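# Press the gauge pin on the magnet-marked post

## Task

Find the post on the checking fixture that has a yellow magnet on it. Press that post's spring-loaded gauge pin fully home and keep it fully home for at least one second; it may spring back out afterwards. Do not move the other three gauge pins, and do not disturb the magnet.

## Robot and tools

Robot: two UR20-style arms, left_arm and right_arm, each ending in a Robotiq 2F-85 two-finger gripper. Each gripper carries a wrist camera: cam_left_wrist and cam_right_wrist, both 896x504. A camera stand is fixed to the floor behind the arms.

Frames. In the scene frame the origin sits at table-top height, midway between the arms' nominal bases; +z is up, +x points out over the table, and left_arm is on the +y side (arm names do not match image sides). The calibrated bases are left_arm at (+0.060, +0.928, 0) m and right_arm at (-0.064, -0.817, 0) m, each turned only slightly about z. Reported hand positions, quaternions (wxyz), velocities and wrist camera poses are in each arm's own base frame. Offsets you command run along the axes of that arm's current Hand target. Gripper axes: the fingers point along +z and open and close along y. A block sticks out about 10 cm toward the gripper's +x. end_effector_position is the point between the closed pads; closed fingertips reach about 19 mm past it.

The 18-number row. Used by both execute_actions and move. Numbers 1-9 are left_arm: dx, dy, dz, rx, ry, rz, then gripper position, force_limit, speed. Numbers 10-18 are the same nine for right_arm. Every number is in [-1, 1], and all 18 must be sent even if one arm stays put. dx, dy, dz are a translation offset where 1.0 equals 0.6 m; rx, ry, rz form one rotation vector where 1.0 equals 180 degrees. These six are offsets from the Hand target as it stood when the action or move began, not poses; sending the same offset twice moves the arm twice. Six zeros re-ask for the current Hand target. Orientation commands are clipped to within 32 degrees of the measured orientation.

Gripper numbers are absolute settings. position: +1 fully open (85 mm), about -0.8 pads touch, -1 closes until blocked. force_limit and speed, both -1 to +1, set grip strength and closing rate (about 20, 85, 150 mm/s at -1, 0, +1); both start at +1. To leave a gripper unchanged, resend its last three numbers; a 0 is a real command. A new force_limit or speed only applies after a position change of 0.01 or more.

execute_actions(actions, cameras): actions is a list of actions; each action is a list of up to 15 rows, one per 1/30 s step, and a short list holds its last row. Every row of one action counts from the same start pose. An empty list returns state and, by default, all camera images.

move(target, speed, blend, stop_force, zero, blocking, cameras): drives each gripper in a straight line to target, one row or up to 15 rows, all offsets counted from the same starting Hand targets. speed is m/s, 0.002 to 4.2, default 0.25 (turn rate up to twice that in rad/s), one value or one per target. blend in metres rounds corners in a list; 0 stops at each. stop_force, 6 to 120 N, ends an arm's path once its wrist sensor feels that much push against its travel; the arm then backs off slightly but still presses. zero (default true) re-zeroes the sensor before moving; false keeps the old zero so successive presses add up. blocking=false returns early and cannot be combined with stop_force. Paths never dodge obstacles, and all paths stop after 10 s. The result adds a move: line such as done, off_target, moving, held or fault; limits=paced means a pose was clipped, limits=held that steps were withheld.

wait(seconds 0-10): lets time pass while arms hold their last command; useful for the one-second hold. stop(): brakes a running move. zoom_image(camera, region=[x0,y0,x1,y1]) gives a closer view of the latest image from that camera, region at most 504x504 px. zero_wrist_force(arm) re-zeroes one arm's force sensor. read_manual returns only licence text. finished_scene(scene) ends the current scene, given its number, and cannot be undone.

Results: Hand target (your last commanded pose after clipping; the next offsets start from it; the gripper often rests a bit short of it), end_effector_position, joint positions and torques, Wrist force and Wrist torque along the gripper's own axes plus the peak since last shown, Tool commands, object_status (0 moving, 1 blocked opening, 2 blocked closing, i.e. gripping, 3 reached position), position_measured in counts (3 open, 230 pads together), motor temperatures, MOTOR HOT warnings and fault lines.

Cautions. Arms are stiff: aiming even slightly beyond a firm contact can trigger a fault. Force of about 150 N on the arm, or joint contact torque at its limit (wrist joints 98.4 N m), stops the arm for 10 s. For the pin, approach slowly from above, aligned with the pin, using stop_force, then hold briefly and lift off; too fast or too deep counts as a hit. Don't brush neighbouring pins or the magnet. Keep the arms apart; contact between them can fail the task. Avoid paths near an arm's own base. Pushing toward unreachable poses heats motors; 85 °C locks the arm for 30 s or more. Anything falling off the table fails the task.

Each tool is called after ">>>" as name(argument=value, ...) on one line, values as JSON.

## Session

>>> execute_actions(actions=[])

Scene clock: 0.00 s.
left_arm: end_effector_position=(+0.6452, +0.5338, +0.3687) position_measured=3 object_status=3 end_effector_quat_wxyz=(+0.054, +0.895, -0.431, +0.101) | right_arm: end_effector_position=(+1.0094, -0.4085, +0.1239) position_measured=3 object_status=3 end_effector_quat_wxyz=(+0.497, -0.362, -0.574, -0.541)
Joint positions: left_arm=[0.541 -1.507 2.094 -2.179 -1.799 -1.706] | right_arm=[2.693 -2.576 -1.22 -2.623 2.507 -0.374]
Joint velocities: within noise
Joint torques (N m): no reading
Motor temperatures (°C): left_arm=[24 36 26 39 35 34] | right_arm=[29 36 36 38 34 39]
Wrist force (N): no reading
Wrist torque (N m): no reading
Wrist force, peak (N): no reading
Hand target: left_arm +0.6452, +0.5338, +0.3687; +0.054, +0.895, -0.431, +0.101 | right_arm +1.0094, -0.4085, +0.1239; +0.497, -0.362, -0.574, -0.541
Tool commands: left_gripper/position=+1.0 left_gripper/force_limit=+1.0 left_gripper/speed=+1.0 right_gripper/position=+1.0 right_gripper/force_limit=+1.0 right_gripper/speed=+1.0

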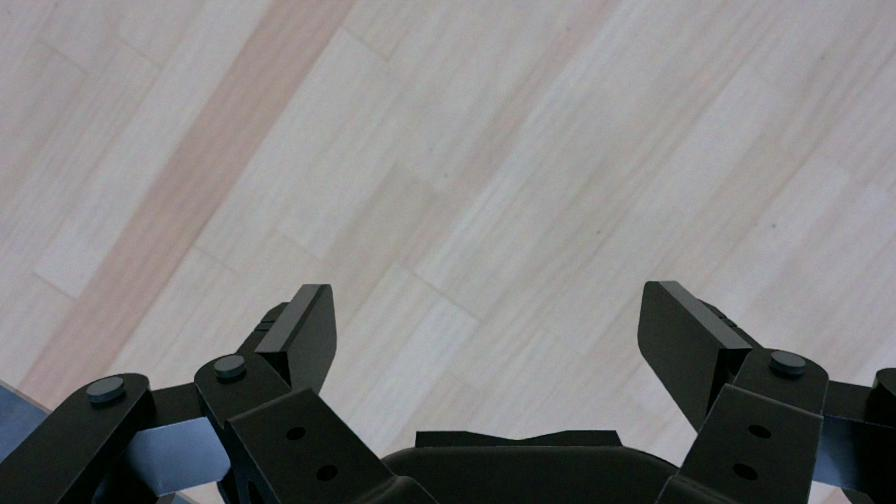

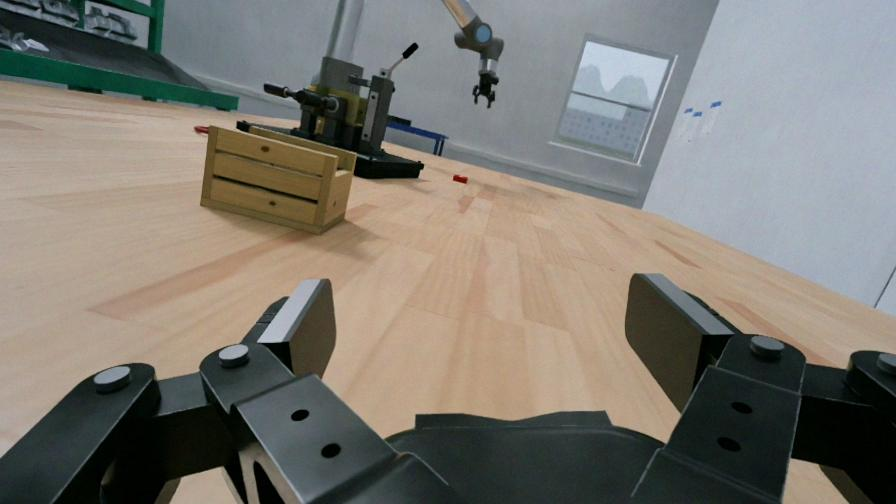

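>>> zoom_image(camera="cam_right_wrist", region=[190, 20, 490, 220])

Scaled by 1.680 from the camera's 896x504 image, which has a finer 1280x720 frame.

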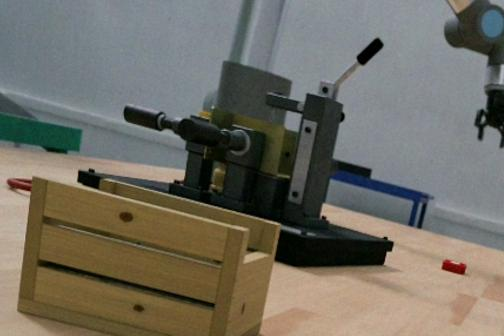

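>>> move(target=[0.725,0.316,-0.137,-0.0216,-0.0713,0.2134,-0.8,-1,0,0,0,0,0,0,0,1,1,1], speed=0.4)

>>> move(target=[1.0,0,-0.083,0,0,0,-0.8,-1,0,0,0,0,0,0,0,1,1,1], speed=0.4)

>>> move(target=[0.788,0.508,-0.058,0,0,0,-0.8,-1,0,0,0,0,0,0,0,1,1,1], speed=0.4, cameras=["all"])

Scene clock: 4.60 s.
left_arm: end_effector_position=(+0.7506, +0.1001, +0.5491) position_measured=229 object_status=3 end_effector_quat_wxyz=(+0.000, +0.707, -0.707, +0.000) | right_arm: end_effector_position=(+1.0094, -0.4085, +0.1239) position_measured=3 object_status=3 end_effector_quat_wxyz=(+0.497, -0.362, -0.574, -0.541)
Joint positions: left_arm=[-0.136 -1.721 2.003 -1.852 -1.57 -1.708] | right_arm=[2.693 -2.576 -1.22 -2.623 2.507 -0.374]
Joint torques (N m): left_arm=[-17.32 -38.23 -129.97 -6.75 5.97 -4.78] | right_arm=[1.42 243.37 72.53 -3.32 0.08 -0.48]
Wrist force (N): left_arm=[0.4 -0.3 0.2] | right_arm=[0.1 0.3 0.4]
Wrist torque (N m): left_arm=[-0.08 -0.20 0.28] | right_arm=[0.05 -0.02 0.00]
Wrist force, peak (N): left_arm=[5.2 -1.3 -1.5] | right_arm=[0.1 0.5 0.4]
Hand target: left_arm +0.7506, +0.1000, +0.5492; +0.000, +0.707, -0.707, +0.000 | right_arm +1.0094, -0.4085, +0.1239; +0.497, -0.362, -0.574, -0.541
Off the commanded pose: left_arm 0.000 m, 0 deg | right_arm 0.000 m, 0 deg.
move: done

Scene clock: 6.73 s.
left_arm: end_effector_position=(+0.7509, -0.4998, +0.5985) position_measured=229 object_status=3 end_effector_quat_wxyz=(+0.000, +0.707, -0.707, +0.000) | right_arm: end_effector_position=(+1.0094, -0.4085, +0.1239) position_measured=3 object_status=3 end_effector_quat_wxyz=(+0.497, -0.362, -0.574, -0.541)
Joint positions: left_arm=[-0.812 -1.559 1.785 -1.796 -1.57 -2.383] | right_arm=[2.693 -2.576 -1.22 -2.623 2.507 -0.374]
Joint torques (N m): left_arm=[-21.46 -70.8 -133.82 -6.33 5.4 -3.06] | right_arm=[6.14 244.37 71.78 -3.45 -0.62 -0.9]
Wrist force (N): left_arm=[0.0 -0.2 -0.1] | right_arm=[-0.1 0.2 0.1]
Wrist torque (N m): left_arm=[-0.08 -0.09 0.28] | right_arm=[0.04 0.02 -0.01]
Wrist force, peak (N): left_arm=[4.4 0.2 0.0] | right_arm=[0.2 0.4 0.4]
Hand target: left_arm +0.7510, -0.5001, +0.5985; +0.000, +0.707, -0.707, +0.000 | right_arm +1.0094, -0.4085, +0.1239; +0.497, -0.362, -0.574, -0.541
Off the commanded pose: left_arm 0.000 m, 0 deg | right_arm 0.000 m, 0 deg.
move: done

Scene clock: 8.80 s.
left_arm: end_effector_position=(+0.4465, -0.9729, +0.6330) position_measured=229 object_status=3 end_effector_quat_wxyz=(+0.000, +0.707, -0.707, +0.000) | right_arm: end_effector_position=(+1.0094, -0.4085, +0.1239) position_measured=3 object_status=3 end_effector_quat_wxyz=(+0.497, -0.362, -0.574, -0.541)
Joint positions: left_arm=[-1.329 -1.37 1.523 -1.723 -1.571 -2.901] | right_arm=[2.693 -2.576 -1.22 -2.623 2.507 -0.374]
Joint torques (N m): left_arm=[-21.62 -120.19 -129.35 -6.3 5.43 -4.35] | right_arm=[-4.58 241.53 71.22 -3.6 -0.8 -0.22]
Wrist force (N): left_arm=[0.2 -0.3 -0.1] | right_arm=[-0.1 0.2 0.1]
Wrist torque (N m): left_arm=[-0.10 -0.15 0.26] | right_arm=[0.04 0.01 -0.01]
Wrist force, peak (N): left_arm=[-3.4 -2.7 0.3] | right_arm=[0.1 0.5 0.4]
Hand target: left_arm +0.4464, -0.9731, +0.6330; +0.000, +0.707, -0.707, +0.000 | right_arm +1.0094, -0.4085, +0.1239; +0.497, -0.362, -0.574, -0.541
Off the commanded pose: left_arm 0.000 m, 0 deg | right_arm 0.000 m, 0 deg.
move: done
camera_calibration:
cam_left_wrist: T_world_to_cam=[[-0.999555, 0.0296591, 0.00329116, 0.480065], [0.0290958, 0.944148, 0.328234, 0.717164], [0.00662777, 0.328183, -0.944591, 1.04411], [0, 0, 0, 1]] pos_world=[0.452065, -1.03401, 0.74928]

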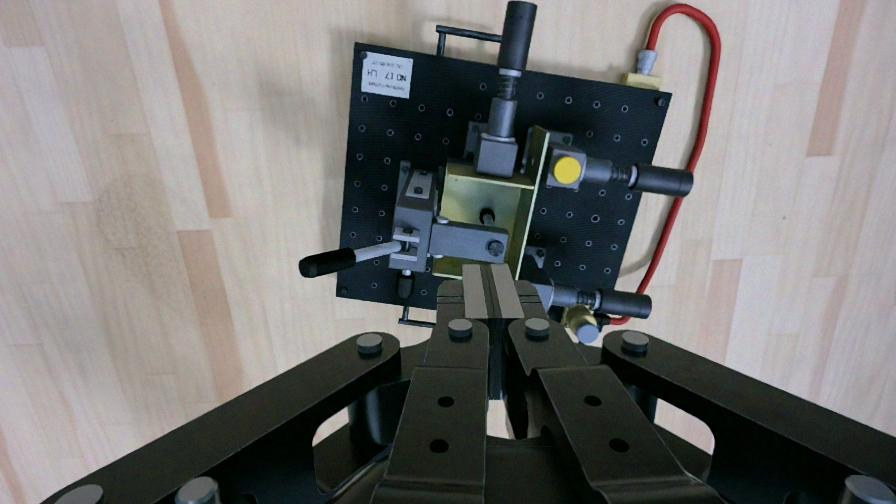

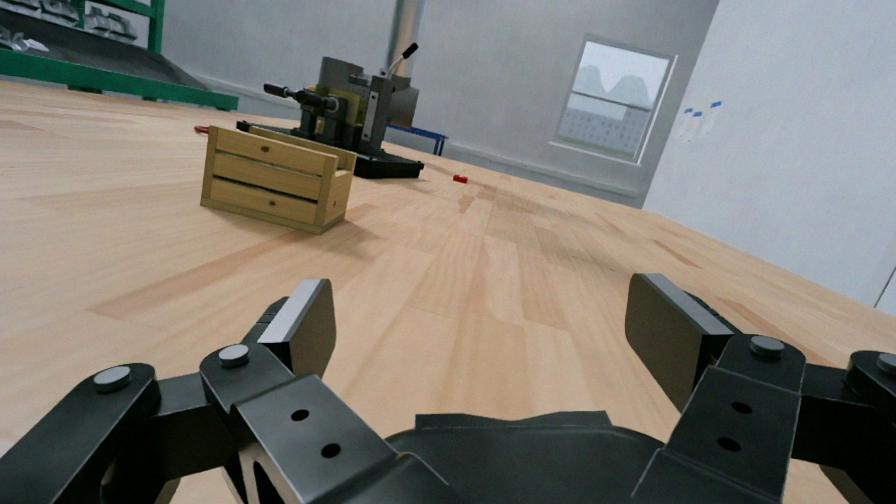

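>>> zoom_image(camera="cam_left_wrist", region=[420, 0, 724, 360])

Scaled by 1.400 from the camera's 896x504 image, which has a finer 1280x720 frame.

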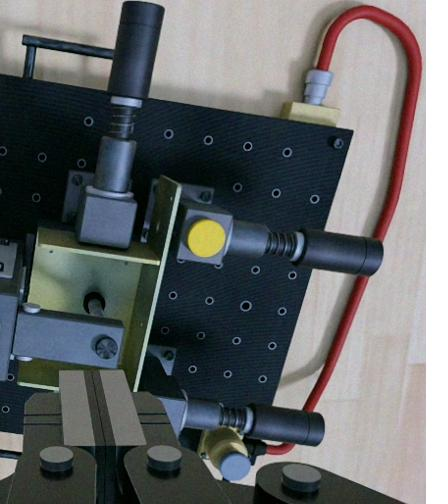

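>>> move(target=[-0.122,0.527,0.355,0,0,0.55,-0.8,-1,0,0,0,0,0,0,0,1,1,1], speed=0.4, cameras=["cam_left_wrist"])

>>> zoom_image(camera="cam_left_wrist", region=[300, 0, 804, 300])

Scene clock: 13.60 s.
left_arm: end_effector_position=(+0.1302, -0.8999, +0.4202) position_measured=229 object_status=3 end_effector_quat_wxyz=(+0.000, +0.078, +0.997, +0.000) | right_arm: end_effector_position=(+1.0094, -0.4085, +0.1239) position_measured=3 object_status=3 end_effector_quat_wxyz=(+0.497, -0.362, -0.574, -0.541)
Joint positions: left_arm=[-1.65 -1.476 1.957 -2.051 -1.571 -1.494] | right_arm=[2.693 -2.576 -1.22 -2.623 2.507 -0.374]
Joint torques (N m): left_arm=[-13.05 -134.91 -71.95 -13.48 -4.92 1.32] | right_arm=[1.26 240.81 72.03 -4.29 -0.32 0.07]
Wrist force (N): left_arm=[0.2 -0.2 -0.2] | right_arm=[0.2 0.3 0.1]
Wrist torque (N m): left_arm=[-0.15 -0.14 -0.08] | right_arm=[0.05 -0.03 0.00]
Wrist force, peak (N): left_arm=[0.2 -2.3 -0.9] | right_arm=[0.3 0.7 0.3]
Hand target: left_arm +0.1301, -0.8999, +0.4202; +0.000, +0.078, +0.997, +0.000 | right_arm +1.0094, -0.4085, +0.1239; +0.497, -0.362, -0.574, -0.541
Off the commanded pose: left_arm 0.000 m, 0 deg | right_arm 0.000 m, 0 deg.
move: done
camera_calibration:
cam_left_wrist: T_world_to_cam=[[0.185443, 0.982648, 0.00380643, 0.865504], [0.928331, -0.17646, 0.327206, -0.397716], [0.3222, -0.0571443, -0.944945, 0.433508], [0, 0, 0, 1]] pos_world=[0.0690344, -0.895894, 0.536482]
Images, in order (width x height): cam_left_wrist 896x504.

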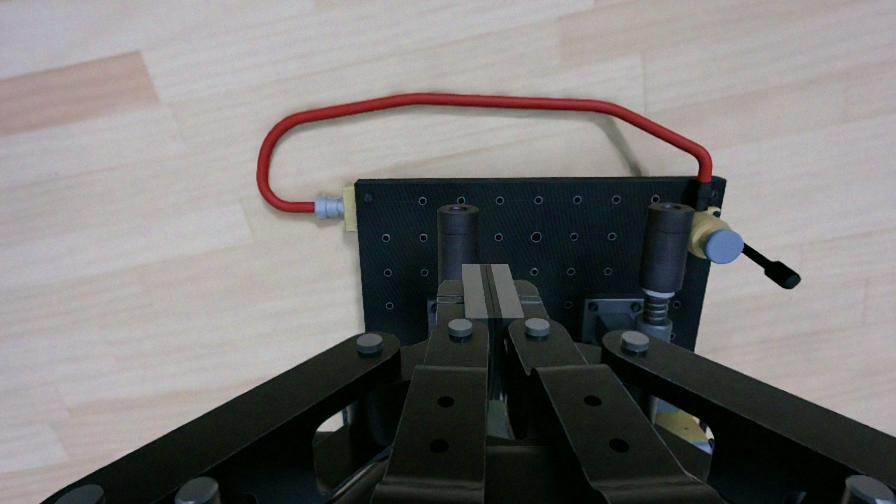

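Scaled by 1.000.

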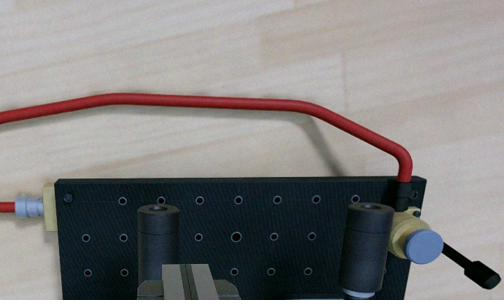

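>>> move(target=[0.046,-0.127,0.3337,0,0,0,-0.8,-1,0,0,0,0,0,0,0,1,1,1], speed=0.3, cameras=["cam_left_wrist"])

Scene clock: 16.53 s.
left_arm: end_effector_position=(+0.0910, -0.9705, +0.2200) position_measured=229 object_status=3 end_effector_quat_wxyz=(+0.000, +0.078, +0.997, +0.000) | right_arm: end_effector_position=(+1.0094, -0.4085, +0.1239) position_measured=3 object_status=3 end_effector_quat_wxyz=(+0.497, -0.362, -0.574, -0.541)
Joint positions: left_arm=[-1.685 -1.259 2.015 -2.326 -1.571 -1.528] | right_arm=[2.693 -2.576 -1.22 -2.623 2.507 -0.374]
Joint torques (N m): left_arm=[-21.66 -114.7 -103.95 -14.09 1.72 -4.61] | right_arm=[-1.32 245.71 74.15 -3.9 -1.14 -0.76]
Wrist force (N): left_arm=[-0.1 -0.4 0.0] | right_arm=[0.2 0.2 0.0]
Wrist torque (N m): left_arm=[-0.14 -0.07 0.30] | right_arm=[0.04 -0.04 0.00]
Wrist force, peak (N): left_arm=[-0.4 1.1 -3.7] | right_arm=[0.2 0.7 0.1]
Hand target: left_arm +0.0909, -0.9707, +0.2199; +0.000, +0.078, +0.997, +0.000 | right_arm +1.0094, -0.4085, +0.1239; +0.497, -0.362, -0.574, -0.541
Off the commanded pose: left_arm 0.000 m, 0 deg | right_arm 0.000 m, 0 deg.
move: done
camera_calibration:
cam_left_wrist: T_world_to_cam=[[0.185722, 0.982595, 0.0038892, 0.942823], [0.928306, -0.176755, 0.327118, -0.308534], [0.322111, -0.0571425, -0.944976, 0.25294], [0, 0, 0, 1]] pos_world=[0.0298357, -0.966494, 0.336282]
Images, in order (width x height): cam_left_wrist 896x504.

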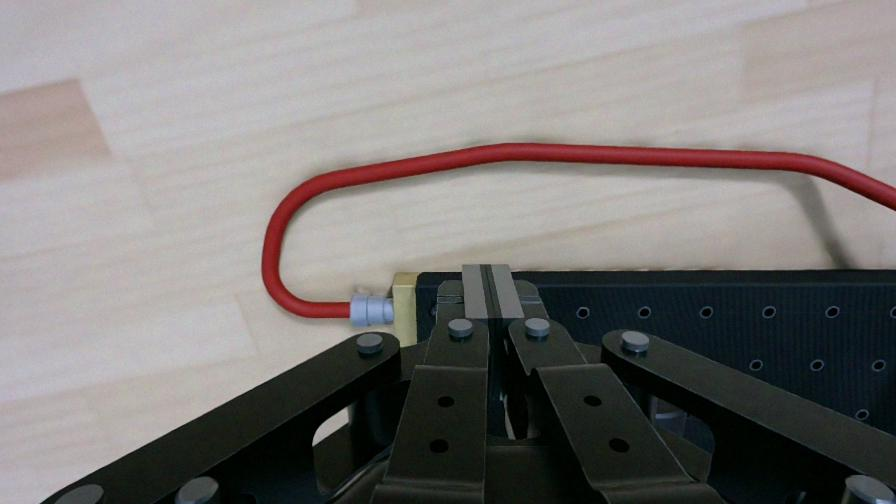

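>>> move(target=[0.067,0.135,0.05,0,-0.278,0,-0.8,-1,0,0,0,0,0,0,0,1,1,1], speed=0.3, cameras=["cam_left_wrist"])

Scene clock: 19.43 s.
left_arm: end_effector_position=(+0.0639, -0.8843, +0.1899) position_measured=229 object_status=3 end_effector_quat_wxyz=(+0.421, +0.071, +0.903, -0.033) | right_arm: end_effector_position=(+1.0094, -0.4085, +0.1239) position_measured=3 object_status=3 end_effector_quat_wxyz=(+0.497, -0.362, -0.574, -0.541)
Joint positions: left_arm=[-2.028 -1.251 2.206 -2.187 -0.75 -2.02] | right_arm=[2.693 -2.576 -1.22 -2.623 2.507 -0.374]
Joint torques (N m): left_arm=[-15.45 -110.08 -87.46 -3.79 9.31 -4.91] | right_arm=[-0.19 245.79 72.41 -3.82 -0.21 -1.33]
Wrist force (N): left_arm=[0.9 0.3 -0.5] | right_arm=[0.0 0.1 0.2]
Wrist torque (N m): left_arm=[-0.26 -0.49 0.48] | right_arm=[0.02 -0.01 0.00]
Wrist force, peak (N): left_arm=[2.0 0.9 -0.9] | right_arm=[0.2 0.5 0.7]
Hand target: left_arm +0.0639, -0.8844, +0.1900; +0.422, +0.071, +0.903, -0.033 | right_arm +1.0094, -0.4085, +0.1239; +0.497, -0.362, -0.574, -0.541
Off the commanded pose: left_arm 0.000 m, 0 deg | right_arm 0.000 m, 0 deg.
move: done
camera_calibration:
cam_left_wrist: T_world_to_cam=[[0.172708, 0.984633, 0.0258927, 0.861747], [0.346837, -0.0853983, 0.934029, -0.255676], [0.921887, -0.152333, -0.356256, 0.00391618], [0, 0, 0, 1]] pos_world=[-0.0637624, -0.869742, 0.217891]
Images, in order (width x height): cam_left_wrist 896x504.

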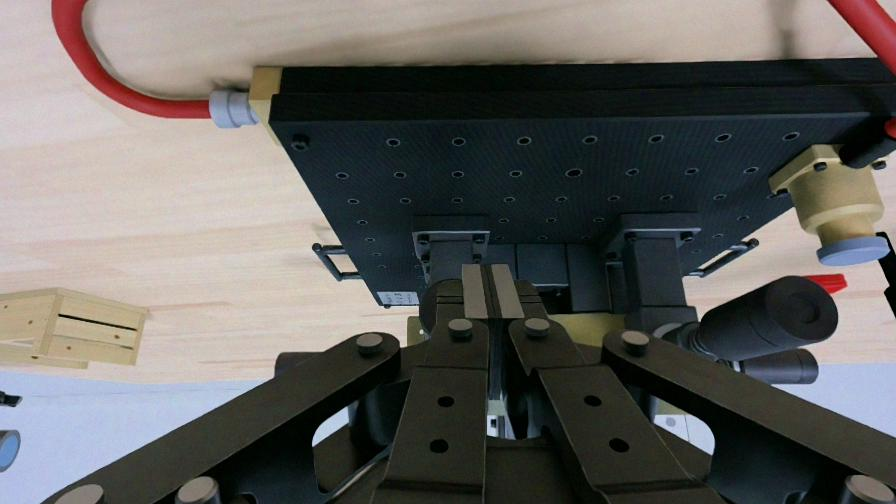

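>>> move(target=[0.0137,-0.0015,0.0744,0,0.278,0,-0.8,-1,0,0,0,0,0,0,0,1,1,1], speed=0.3)

>>> move(target=[-0.18,0,0,0,0,0,-0.8,-1,0,0,0,0,0,0,0,1,1,1], speed=0.03, stop_force=7, cameras=["cam_left_wrist"])

Scene clock: 22.23 s.
left_arm: end_effector_position=(+0.0923, -0.8898, +0.1550) position_measured=229 object_status=3 end_effector_quat_wxyz=(+0.000, +0.078, +0.997, +0.000) | right_arm: end_effector_position=(+1.0094, -0.4085, +0.1239) position_measured=3 object_status=3 end_effector_quat_wxyz=(+0.497, -0.362, -0.574, -0.541)
Joint positions: left_arm=[-1.694 -1.27 2.163 -2.463 -1.571 -1.537] | right_arm=[2.693 -2.576 -1.22 -2.623 2.507 -0.374]
Joint torques (N m): left_arm=[26.4 -106.99 -95.06 -6.71 -5.02 2.8] | right_arm=[3.45 243.26 72.82 -3.54 -1.05 -0.7]
Wrist force (N): left_arm=[0.4 -0.3 -0.3] | right_arm=[0.4 0.2 0.3]
Wrist torque (N m): left_arm=[-0.16 -0.19 -0.03] | right_arm=[0.03 -0.07 0.00]
Wrist force, peak (N): left_arm=[1.9 -0.2 -1.2] | right_arm=[0.4 0.6 0.2]
Hand target: left_arm +0.0923, -0.8898, +0.1550; +0.000, +0.078, +0.997, +0.000 | right_arm +1.0094, -0.4085, +0.1239; +0.497, -0.362, -0.574, -0.541
Off the commanded pose: left_arm 0.000 m, 0 deg | right_arm 0.000 m, 0 deg.
move: done

Scene clock: 25.50 s.
left_arm: end_effector_position=(+0.1526, -0.8993, +0.1550) position_measured=229 object_status=3 end_effector_quat_wxyz=(+0.000, +0.078, +0.997, +0.000) | right_arm: end_effector_position=(+1.0094, -0.4085, +0.1239) position_measured=3 object_status=3 end_effector_quat_wxyz=(+0.497, -0.362, -0.574, -0.541)
Joint positions: left_arm=[-1.625 -1.254 2.138 -2.454 -1.571 -1.468] | right_arm=[2.693 -2.576 -1.22 -2.623 2.507 -0.374]
Joint torques (N m): left_arm=[-17.48 -161.75 -52.51 -13.45 2.53 -4.45] | right_arm=[-3.05 240.38 72.1 -3.03 -0.87 -0.4]
Wrist force (N): left_arm=[0.0 -0.1 -0.4] | right_arm=[0.1 0.1 0.2]
Wrist torque (N m): left_arm=[-0.13 -0.11 0.31] | right_arm=[0.01 -0.02 0.00]
Wrist force, peak (N): left_arm=[7.3 -0.2 -0.6] | right_arm=[0.1 0.3 0.8]
Hand target: left_arm +0.1526, -0.8993, +0.1550; +0.000, +0.078, +0.997, +0.000 (not the last commanded pose) | right_arm +1.0094, -0.4085, +0.1239; +0.497, -0.362, -0.574, -0.541
Off the commanded pose: left_arm 0.047 m, 0 deg | right_arm 0.000 m, 0 deg.
move: contact (left_arm)
camera_calibration:
cam_left_wrist: T_world_to_cam=[[0.185664, 0.982606, 0.00376345, 0.861705], [0.928318, -0.176659, 0.327135, -0.331882], [0.322109, -0.0572434, -0.94497, 0.175619], [0, 0, 0, 1]] pos_world=[0.0915355, -0.895294, 0.271282]
Images, in order (width x height): cam_left_wrist 896x504.

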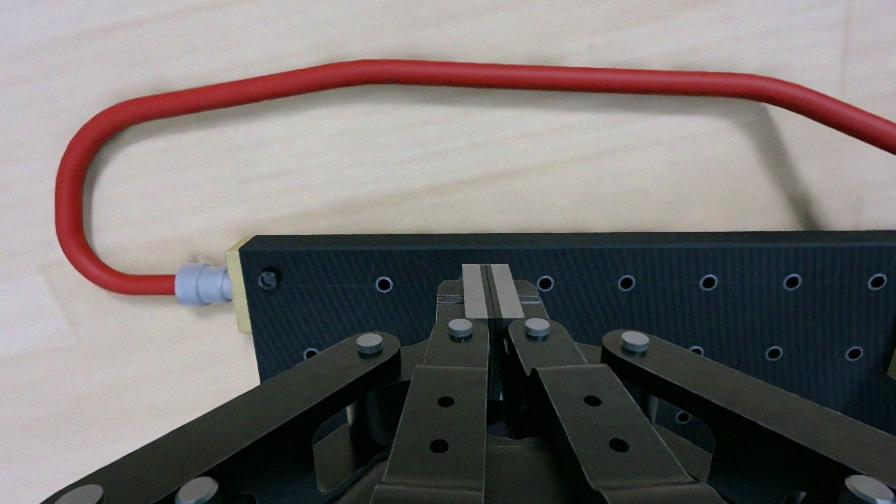

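>>> move(target=[-0.0133,0,0,0,0,0,-0.8,-1,0,0,0,0,0,0,0,1,1,1], speed=0.03, stop_force=60, zero=false)

>>> move(target=[-0.0083,0,0,0,0,0,-0.8,-1,0,0,0,0,0,0,0,1,1,1], speed=0.03, stop_force=60, zero=false)

>>> move(target=[-0.0083,0,0,0,0,0,-0.8,-1,0,0,0,0,0,0,0,1,1,1], speed=0.03, stop_force=60, zero=false)

Scene clock: 27.43 s.
left_arm: end_effector_position=(+0.1605, -0.9005, +0.1550) position_measured=229 object_status=3 end_effector_quat_wxyz=(+0.000, +0.078, +0.997, +0.000) | right_arm: end_effector_position=(+1.0094, -0.4085, +0.1239) position_measured=3 object_status=3 end_effector_quat_wxyz=(+0.497, -0.362, -0.574, -0.541)
Joint positions: left_arm=[-1.616 -1.251 2.134 -2.453 -1.571 -1.459] | right_arm=[2.693 -2.576 -1.22 -2.623 2.507 -0.374]
Joint torques (N m): left_arm=[26.74 -110.99 -97.71 -7.13 4.9 2.3] | right_arm=[0.07 244.34 74.61 -3.31 -0.52 -0.92]
Wrist force (N): left_arm=[9.6 1.5 -1.7] | right_arm=[-0.1 0.3 0.5]
Wrist torque (N m): left_arm=[-0.08 -0.40 0.02] | right_arm=[0.05 0.02 0.00]
Wrist force, peak (N): left_arm=[9.8 1.4 -1.3] | right_arm=[0.2 0.5 0.5]
Hand target: left_arm +0.1605, -0.9005, +0.1550; +0.000, +0.078, +0.997, +0.000 | right_arm +1.0094, -0.4085, +0.1239; +0.497, -0.362, -0.574, -0.541
Off the commanded pose: left_arm 0.000 m, 0 deg | right_arm 0.000 m, 0 deg.
move: done

Scene clock: 28.73 s.
left_arm: end_effector_position=(+0.1654, -0.9013, +0.1550) position_measured=229 object_status=3 end_effector_quat_wxyz=(+0.000, +0.078, +0.997, +0.000) | right_arm: end_effector_position=(+1.0094, -0.4085, +0.1239) position_measured=3 object_status=3 end_effector_quat_wxyz=(+0.497, -0.362, -0.574, -0.541)
Joint positions: left_arm=[-1.61 -1.25 2.132 -2.452 -1.571 -1.454] | right_arm=[2.693 -2.576 -1.22 -2.623 2.507 -0.374]
Joint torques (N m): left_arm=[24.38 -113.65 -97.45 -6.81 5.32 1.99] | right_arm=[-1.02 241.02 71.37 -3.72 -2.18 -0.14]
Wrist force (N): left_arm=[10.9 0.7 -2.6] | right_arm=[0.1 0.3 0.5]
Wrist torque (N m): left_arm=[-0.10 -0.42 0.05] | right_arm=[0.05 -0.01 0.00]
Wrist force, peak (N): left_arm=[11.4 0.8 -2.2] | right_arm=[0.3 0.3 0.5]
Hand target: left_arm +0.1654, -0.9013, +0.1550; +0.000, +0.078, +0.997, +0.000 | right_arm +1.0094, -0.4085, +0.1239; +0.497, -0.362, -0.574, -0.541
Off the commanded pose: left_arm 0.000 m, 0 deg | right_arm 0.000 m, 0 deg.
move: done

Scene clock: 30.03 s.
left_arm: end_effector_position=(+0.1703, -0.9021, +0.1550) position_measured=229 object_status=3 end_effector_quat_wxyz=(+0.000, +0.078, +0.997, +0.000) | right_arm: end_effector_position=(+1.0094, -0.4085, +0.1239) position_measured=3 object_status=3 end_effector_quat_wxyz=(+0.497, -0.362, -0.574, -0.541)
Joint positions: left_arm=[-1.605 -1.248 2.13 -2.451 -1.571 -1.448] | right_arm=[2.693 -2.576 -1.22 -2.623 2.507 -0.374]
Joint torques (N m): left_arm=[32.66 -113.43 -96.05 -5.73 7.09 2.97] | right_arm=[1.6 243.61 71.12 -3.67 -1.26 -0.71]
Wrist force (N): left_arm=[12.7 -0.1 -3.1] | right_arm=[0.2 0.4 0.2]
Wrist torque (N m): left_arm=[-0.11 -0.51 0.07] | right_arm=[0.07 -0.04 -0.01]
Wrist force, peak (N): left_arm=[13.0 0.0 -3.2] | right_arm=[0.4 0.2 0.5]
Hand target: left_arm +0.1703, -0.9021, +0.1550; +0.000, +0.078, +0.997, +0.000 | right_arm +1.0094, -0.4085, +0.1239; +0.497, -0.362, -0.574, -0.541
Off the commanded pose: left_arm 0.000 m, 0 deg | right_arm 0.000 m, 0 deg.
move: done

>>> move(target=[-0.06,0,0,0,0,0,-0.8,-1,0,0,0,0,0,0,0,1,1,1], speed=0.02, stop_force=30, zero=false, cameras=["cam_left_wrist"])

Scene clock: 31.70 s.
left_arm: end_effector_position=(+0.1727, -0.9024, +0.1549) position_measured=229 object_status=3 end_effector_quat_wxyz=(+0.000, +0.078, +0.997, +0.000) | right_arm: end_effector_position=(+1.0094, -0.4085, +0.1239) position_measured=3 object_status=3 end_effector_quat_wxyz=(+0.497, -0.362, -0.574, -0.541)
Joint positions: left_arm=[-1.602 -1.248 2.128 -2.451 -1.571 -1.446] | right_arm=[2.693 -2.576 -1.22 -2.623 2.507 -0.374]
Joint torques (N m): left_arm=[8.96 -167.85 -49.79 -11.28 10.65 -4.33] | right_arm=[2.82 245.61 74.82 -4.2 -1.5 -0.49]
Wrist force (N): left_arm=[30.5 -5.9 2.4] | right_arm=[0.1 0.3 0.2]
Wrist torque (N m): left_arm=[-0.29 -0.91 0.58] | right_arm=[0.05 -0.02 -0.01]
Wrist force, peak (N): left_arm=[93.1 9.9 -18.5] | right_arm=[0.5 0.5 0.1]
Hand target: left_arm +0.1727, -0.9024, +0.1550; +0.000, +0.078, +0.997, +0.000 (not the last commanded pose) | right_arm +1.0094, -0.4085, +0.1239; +0.497, -0.362, -0.574, -0.541
Off the commanded pose: left_arm 0.034 m, 0 deg | right_arm 0.000 m, 0 deg.
move: contact (left_arm)
camera_calibration:
cam_left_wrist: T_world_to_cam=[[0.185674, 0.982604, 0.00378674, 0.861127], [0.928285, -0.17667, 0.327222, -0.351043], [0.322198, -0.0572413, -0.94494, 0.168978], [0, 0, 0, 1]] pos_world=[0.111535, -0.898494, 0.271282]
Images, in order (width x height): cam_left_wrist 896x504.

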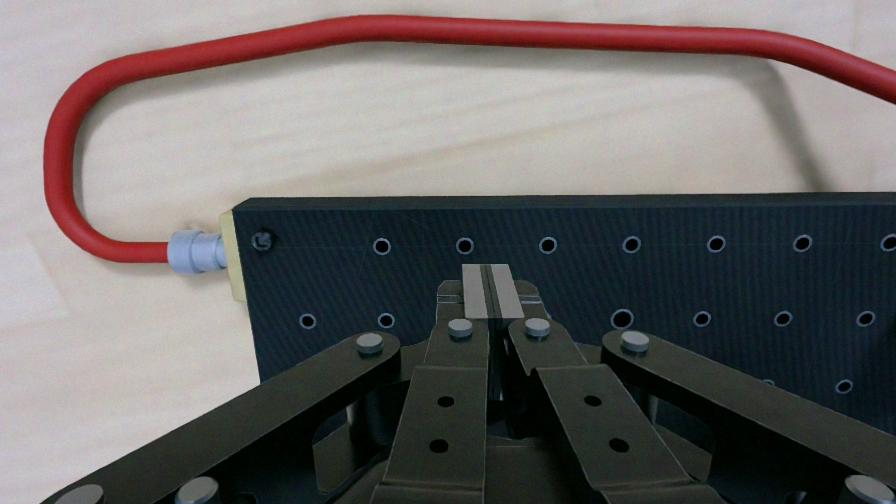

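>>> wait(seconds=1.2)

>>> move(target=[0.11,0,0,0,0,0,-0.8,-1,0,0,0,0,0,0,0,1,1,1], speed=0.1)

>>> finished_scene(scene=1)

Scene clock: 33.13 s.
left_arm: end_effector_position=(+0.1727, -0.9024, +0.1550) position_measured=229 object_status=3 end_effector_quat_wxyz=(+0.000, +0.078, +0.997, +0.000) | right_arm: end_effector_position=(+1.0094, -0.4085, +0.1239) position_measured=3 object_status=3 end_effector_quat_wxyz=(+0.497, -0.362, -0.574, -0.541)
Joint positions: left_arm=[-1.602 -1.248 2.129 -2.451 -1.571 -1.446] | right_arm=[2.693 -2.576 -1.22 -2.623 2.507 -0.374]
Joint torques (N m): left_arm=[8.84 -171.56 -52.56 -6.28 4.51 -4.57] | right_arm=[2.4 245.5 69.89 -3.71 -0.9 -0.82]
Wrist force (N): left_arm=[28.6 -5.9 4.1] | right_arm=[0.1 0.2 0.1]
Wrist torque (N m): left_arm=[-0.25 -0.83 0.57] | right_arm=[0.04 -0.01 0.00]
Wrist force, peak (N): left_arm=[30.3 -6.0 2.5] | right_arm=[0.6 0.2 0.2]
Hand target: left_arm +0.1727, -0.9024, +0.1550; +0.000, +0.078, +0.997, +0.000 (not the last commanded pose) | right_arm +1.0094, -0.4085, +0.1239; +0.497, -0.362, -0.574, -0.541
Tool commands: left_gripper/position=-0.8 left_gripper/force_limit=-1.0 left_gripper/speed=+0.0 right_gripper/position=+1.0 right_gripper/force_limit=+1.0 right_gripper/speed=+1.0
Off the commanded pose: left_arm 0.034 m, 0 deg | right_arm 0.000 m, 0 deg.
wait: 1.20 s; at rest from the start

Scene clock: 34.27 s.
left_arm: end_effector_position=(+0.1076, -0.8922, +0.1550) position_measured=229 object_status=3 end_effector_quat_wxyz=(+0.000, +0.078, +0.997, +0.000) | right_arm: end_effector_position=(+1.0094, -0.4085, +0.1239) position_measured=3 object_status=3 end_effector_quat_wxyz=(+0.497, -0.362, -0.574, -0.541)
Joint positions: left_arm=[-1.676 -1.266 2.157 -2.461 -1.571 -1.52] | right_arm=[2.693 -2.576 -1.22 -2.623 2.507 -0.374]
Joint torques (N m): left_arm=[-26.28 -162.69 -51.17 -13.19 -1.36 -4.59] | right_arm=[-0.82 243.41 72.82 -3.96 -0.65 -0.89]
Wrist force (N): left_arm=[-2.0 3.9 -0.5] | right_arm=[0.0 0.2 0.2]
Wrist torque (N m): left_arm=[0.59 0.25 0.31] | right_arm=[0.04 0.01 -0.01]
Wrist force, peak (N): left_arm=[27.4 -5.8 3.9] | right_arm=[0.3 0.4 0.6]
Hand target: left_arm +0.1075, -0.8921, +0.1550; +0.000, +0.078, +0.997, +0.000 | right_arm +1.0094, -0.4085, +0.1239; +0.497, -0.362, -0.574, -0.541
Off the commanded pose: left_arm 0.000 m, 0 deg | right_arm 0.000 m, 0 deg.
move: done

The scene is finished: the task was done.


## Next scene

The same job, from a new start.

>>> execute_actions(actions=[])

Scene clock: 0.00 s.
left_arm: end_effector_position=(+1.6020, +0.5513, +0.3701) position_measured=3 object_status=3 end_effector_quat_wxyz=(-0.049, +0.940, +0.190, +0.279) | right_arm: end_effector_position=(+0.4481, +0.4679, +0.3319) position_measured=3 object_status=3 end_effector_quat_wxyz=(-0.272, +0.502, +0.649, +0.503)
Joint positions: left_arm=[0.193 -0.686 0.985 -2.439 -1.472 -3.319] | right_arm=[4.007 -1.969 -2.772 1.193 2.076 2.519]
Joint velocities: within noise
Joint torques (N m): no reading
Motor temperatures (°C): left_arm=[24 35 26 38 34 34] | right_arm=[28 35 36 37 34 38]
Wrist force (N): no reading
Wrist torque (N m): no reading
Wrist force, peak (N): no reading
Hand target: left_arm +1.6020, +0.5513, +0.3701; -0.049, +0.940, +0.190, +0.279 | right_arm +0.4481, +0.4679, +0.3319; -0.272, +0.502, +0.649, +0.503
Tool commands: left_gripper/position=+1.0 left_gripper/force_limit=+1.0 left_gripper/speed=+1.0 right_gripper/position=+1.0 right_gripper/force_limit=+1.0 right_gripper/speed=+1.0
camera_calibration:
cam_left_wrist: T_world_to_cam=[[0.359759, -0.933045, -0.000644322, -0.0546982], [-0.905937, -0.349141, -0.239538, 1.75183], [0.223274, 0.0867594, -0.970887, 0.0836019], [0, 0, 0, 1]] pos_world=[1.58806, 0.553346, 0.500761]
cam_right_wrist: T_world_to_cam=[[0.936397, -0.0141338, 0.350658, -0.517198], [0.256442, -0.654562, -0.711187, 0.443258], [0.239579, 0.755877, -0.609305, -0.132345], [0, 0, 0, 1]] pos_world=[0.40234, 0.382866, 0.41596]

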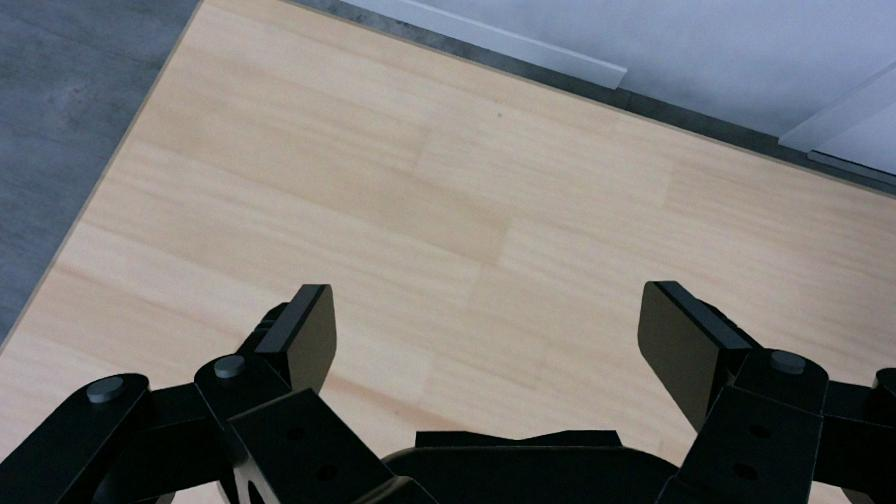

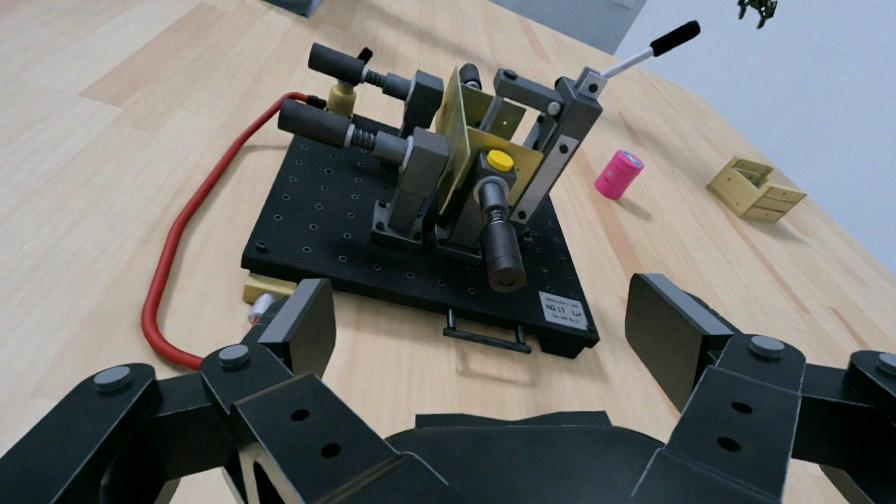

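>>> move(target=[0,0,0,0,0,0,1,1,1,-0.2113,0.0719,0.3499,0.0796,-0.1237,0.0969,-0.8,-1,0], speed=0.4, cameras=["cam_right_wrist"])

>>> zoom_image(camera="cam_right_wrist", region=[300, 50, 600, 350])

Scene clock: 4.57 s.
left_arm: end_effector_position=(+1.6020, +0.5513, +0.3701) position_measured=3 object_status=3 end_effector_quat_wxyz=(-0.049, +0.940, +0.190, +0.279) | right_arm: end_effector_position=(+0.5640, +0.6138, +0.1667) position_measured=229 object_status=3 end_effector_quat_wxyz=(-0.275, +0.643, +0.663, +0.266)
Joint positions: left_arm=[0.193 -0.686 0.985 -2.439 -1.472 -3.319] | right_arm=[4.022 -2.003 -2.481 0.416 2.056 2.586]
Joint torques (N m): left_arm=[-2.21 -270.38 -102.23 -11.53 0.86 -1.21] | right_arm=[-20.64 95.14 45.45 5.2 7.83 -6.59]
Wrist force (N): left_arm=[0.4 -0.1 0.1] | right_arm=[-0.2 0.7 0.7]
Wrist torque (N m): left_arm=[-0.02 -0.08 0.00] | right_arm=[0.50 0.21 -0.08]
Wrist force, peak (N): left_arm=[0.6 -0.5 -0.3] | right_arm=[0.1 2.6 3.7]
Hand target: left_arm +1.6020, +0.5513, +0.3701; -0.049, +0.940, +0.190, +0.279 | right_arm +0.5640, +0.6138, +0.1667; -0.275, +0.643, +0.663, +0.266
Off the commanded pose: left_arm 0.000 m, 0 deg | right_arm 0.000 m, 0 deg.
move: done
camera_calibration:
cam_right_wrist: T_world_to_cam=[[0.999536, 0.0141825, -0.0269718, -0.555613], [0.000771128, -0.896584, -0.442872, 0.639498], [-0.0304635, 0.442646, -0.896179, 0.0214014], [0, 0, 0, 1]] pos_world=[0.555514, 0.571771, 0.28741]
Images, in order (width x height): cam_right_wrist 896x504.

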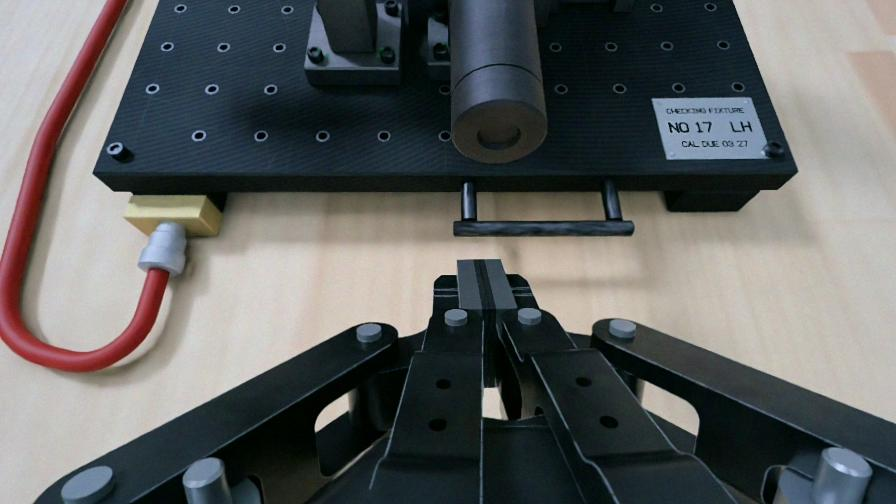

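Scaled by 1.680 from the camera's 896x504 image, which has a finer 1280x720 frame.

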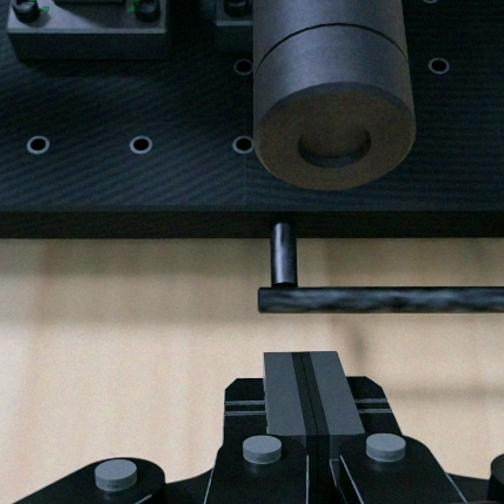

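>>> move(target=[[0,0,0,0,0,0,1,1,1,0.0365,0.0148,0.0365,0,0,0,-0.8,-1,0],[0,0,0,0,0,0,1,1,1,0.0635,0.016,0.0635,0,0,0,-0.8,-1,0],[0,0,0,0,0,0,1,1,1,0.1048,0.0178,0.1048,0,0,0,-0.8,-1,0]], speed=[0.15,0.04,0.006], stop_force=27, blend=[0.01,0.002,0], cameras=["cam_right_wrist"])

Scene clock: 10.60 s.
left_arm: end_effector_position=(+1.6020, +0.5513, +0.3701) position_measured=3 object_status=3 end_effector_quat_wxyz=(-0.049, +0.940, +0.190, +0.279) | right_arm: end_effector_position=(+0.5720, +0.6822, +0.1666) position_measured=229 object_status=3 end_effector_quat_wxyz=(-0.275, +0.644, +0.663, +0.266)
Joint positions: left_arm=[0.193 -0.686 0.985 -2.439 -1.472 -3.319] | right_arm=[4.075 -2.03 -2.412 0.395 2.024 2.633]
Joint torques (N m): left_arm=[3.75 -272.53 -100.91 -10.63 1.08 -1.03] | right_arm=[-1.57 146.72 42.86 14.65 9.1 -7.13]
Wrist force (N): left_arm=[0.1 0.0 -0.2] | right_arm=[-15.6 -2.1 -25.6]
Wrist torque (N m): left_arm=[0.01 -0.01 0.00] | right_arm=[0.55 0.46 -0.35]
Wrist force, peak (N): left_arm=[0.6 -0.3 -0.3] | right_arm=[-25.3 -3.4 -39.7]
Hand target: left_arm +1.6020, +0.5513, +0.3701; -0.049, +0.940, +0.190, +0.279 | right_arm +0.5720, +0.6822, +0.1667; -0.275, +0.644, +0.663, +0.266 (not the last commanded pose)
Off the commanded pose: left_arm 0.000 m, 0 deg | right_arm 0.021 m, 0 deg.
move: contact (right_arm); path passed 2 of 3 targets
camera_calibration:
cam_right_wrist: T_world_to_cam=[[0.999533, 0.0141322, -0.0271068, -0.56461], [0.000668919, -0.896625, -0.442791, 0.700923], [-0.0305622, 0.442566, -0.896215, -0.00864519], [0, 0, 0, 1]] pos_world=[0.563614, 0.64027, 0.28731]
Images, in order (width x height): cam_right_wrist 896x504.

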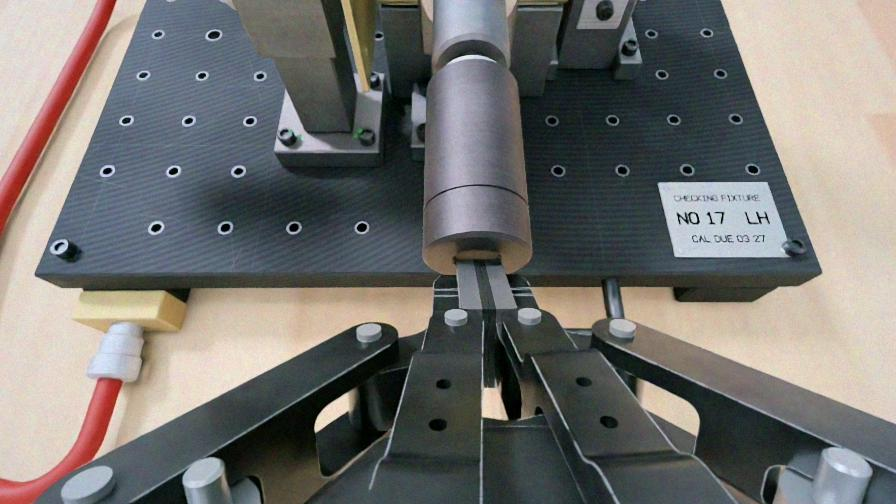

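>>> zoom_image(camera="cam_right_wrist", region=[380, 0, 600, 280])

Scaled by 1.800 from the camera's 896x504 image, which has a finer 1280x720 frame.

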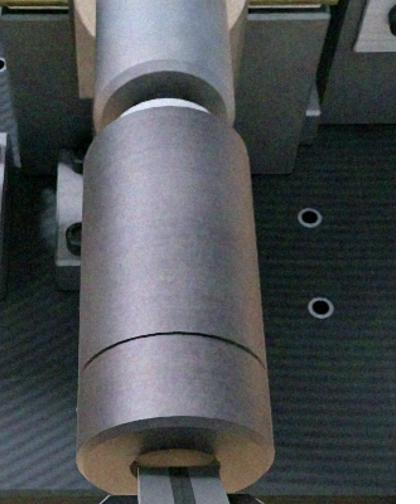

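>>> wait(seconds=1.1)

>>> move(target=[0,0,0,0,0,0,1,1,1,-0.0589,0,-0.0589,0,0,0,-0.8,-1,0], speed=0.1)

>>> finished_scene(scene=2)

Scene clock: 13.80 s.
left_arm: end_effector_position=(+1.6020, +0.5513, +0.3701) position_measured=3 object_status=3 end_effector_quat_wxyz=(-0.049, +0.940, +0.190, +0.279) | right_arm: end_effector_position=(+0.5720, +0.6822, +0.1667) position_measured=229 object_status=3 end_effector_quat_wxyz=(-0.275, +0.644, +0.663, +0.266)
Joint positions: left_arm=[0.193 -0.686 0.985 -2.439 -1.472 -3.319] | right_arm=[4.075 -2.03 -2.412 0.395 2.024 2.633]
Joint torques (N m): left_arm=[3.22 -271.01 -103.99 -10.96 0.99 -0.68] | right_arm=[-9.36 149.54 40.64 15.12 5.62 -6.75]
Wrist force (N): left_arm=[0.5 -0.1 -0.1] | right_arm=[-15.0 -2.3 -20.0]
Wrist torque (N m): left_arm=[-0.01 -0.10 -0.01] | right_arm=[0.53 0.36 -0.34]
Wrist force, peak (N): left_arm=[0.3 -0.5 -0.2] | right_arm=[-15.2 -2.1 -25.1]
Hand target: left_arm +1.6020, +0.5513, +0.3701; -0.049, +0.940, +0.190, +0.279 | right_arm +0.5720, +0.6822, +0.1667; -0.275, +0.644, +0.663, +0.266 (not the last commanded pose)
Tool commands: left_gripper/position=+1.0 left_gripper/force_limit=+1.0 left_gripper/speed=+1.0 right_gripper/position=-0.8 right_gripper/force_limit=-1.0 right_gripper/speed=+0.0
Off the commanded pose: left_arm 0.000 m, 0 deg | right_arm 0.021 m, 0 deg.
wait: 1.10 s; at rest from the start

Scene clock: 14.73 s.
left_arm: end_effector_position=(+1.6020, +0.5513, +0.3701) position_measured=3 object_status=3 end_effector_quat_wxyz=(-0.049, +0.940, +0.190, +0.279) | right_arm: end_effector_position=(+0.5735, +0.6325, +0.1667) position_measured=229 object_status=3 end_effector_quat_wxyz=(-0.275, +0.643, +0.663, +0.266)
Joint positions: left_arm=[0.193 -0.686 0.985 -2.439 -1.472 -3.319] | right_arm=[4.029 -2.012 -2.454 0.401 2.052 2.592]
Joint torques (N m): left_arm=[-1.92 -275.03 -101.97 -11 1.36 -0.76] | right_arm=[-20.15 136.13 19.85 13.51 8.77 -7.69]
Wrist force (N): left_arm=[0.3 -0.3 0.0] | right_arm=[0.4 0.8 0.9]
Wrist torque (N m): left_arm=[-0.05 -0.05 0.00] | right_arm=[0.53 0.15 -0.06]
Wrist force, peak (N): left_arm=[0.4 -0.4 -0.1] | right_arm=[-14.7 -2.3 -19.2]
Hand target: left_arm +1.6020, +0.5513, +0.3701; -0.049, +0.940, +0.190, +0.279 | right_arm +0.5735, +0.6323, +0.1667; -0.275, +0.644, +0.663, +0.266
Off the commanded pose: left_arm 0.000 m, 0 deg | right_arm 0.000 m, 0 deg.
move: done

The scene is finished: the task was done.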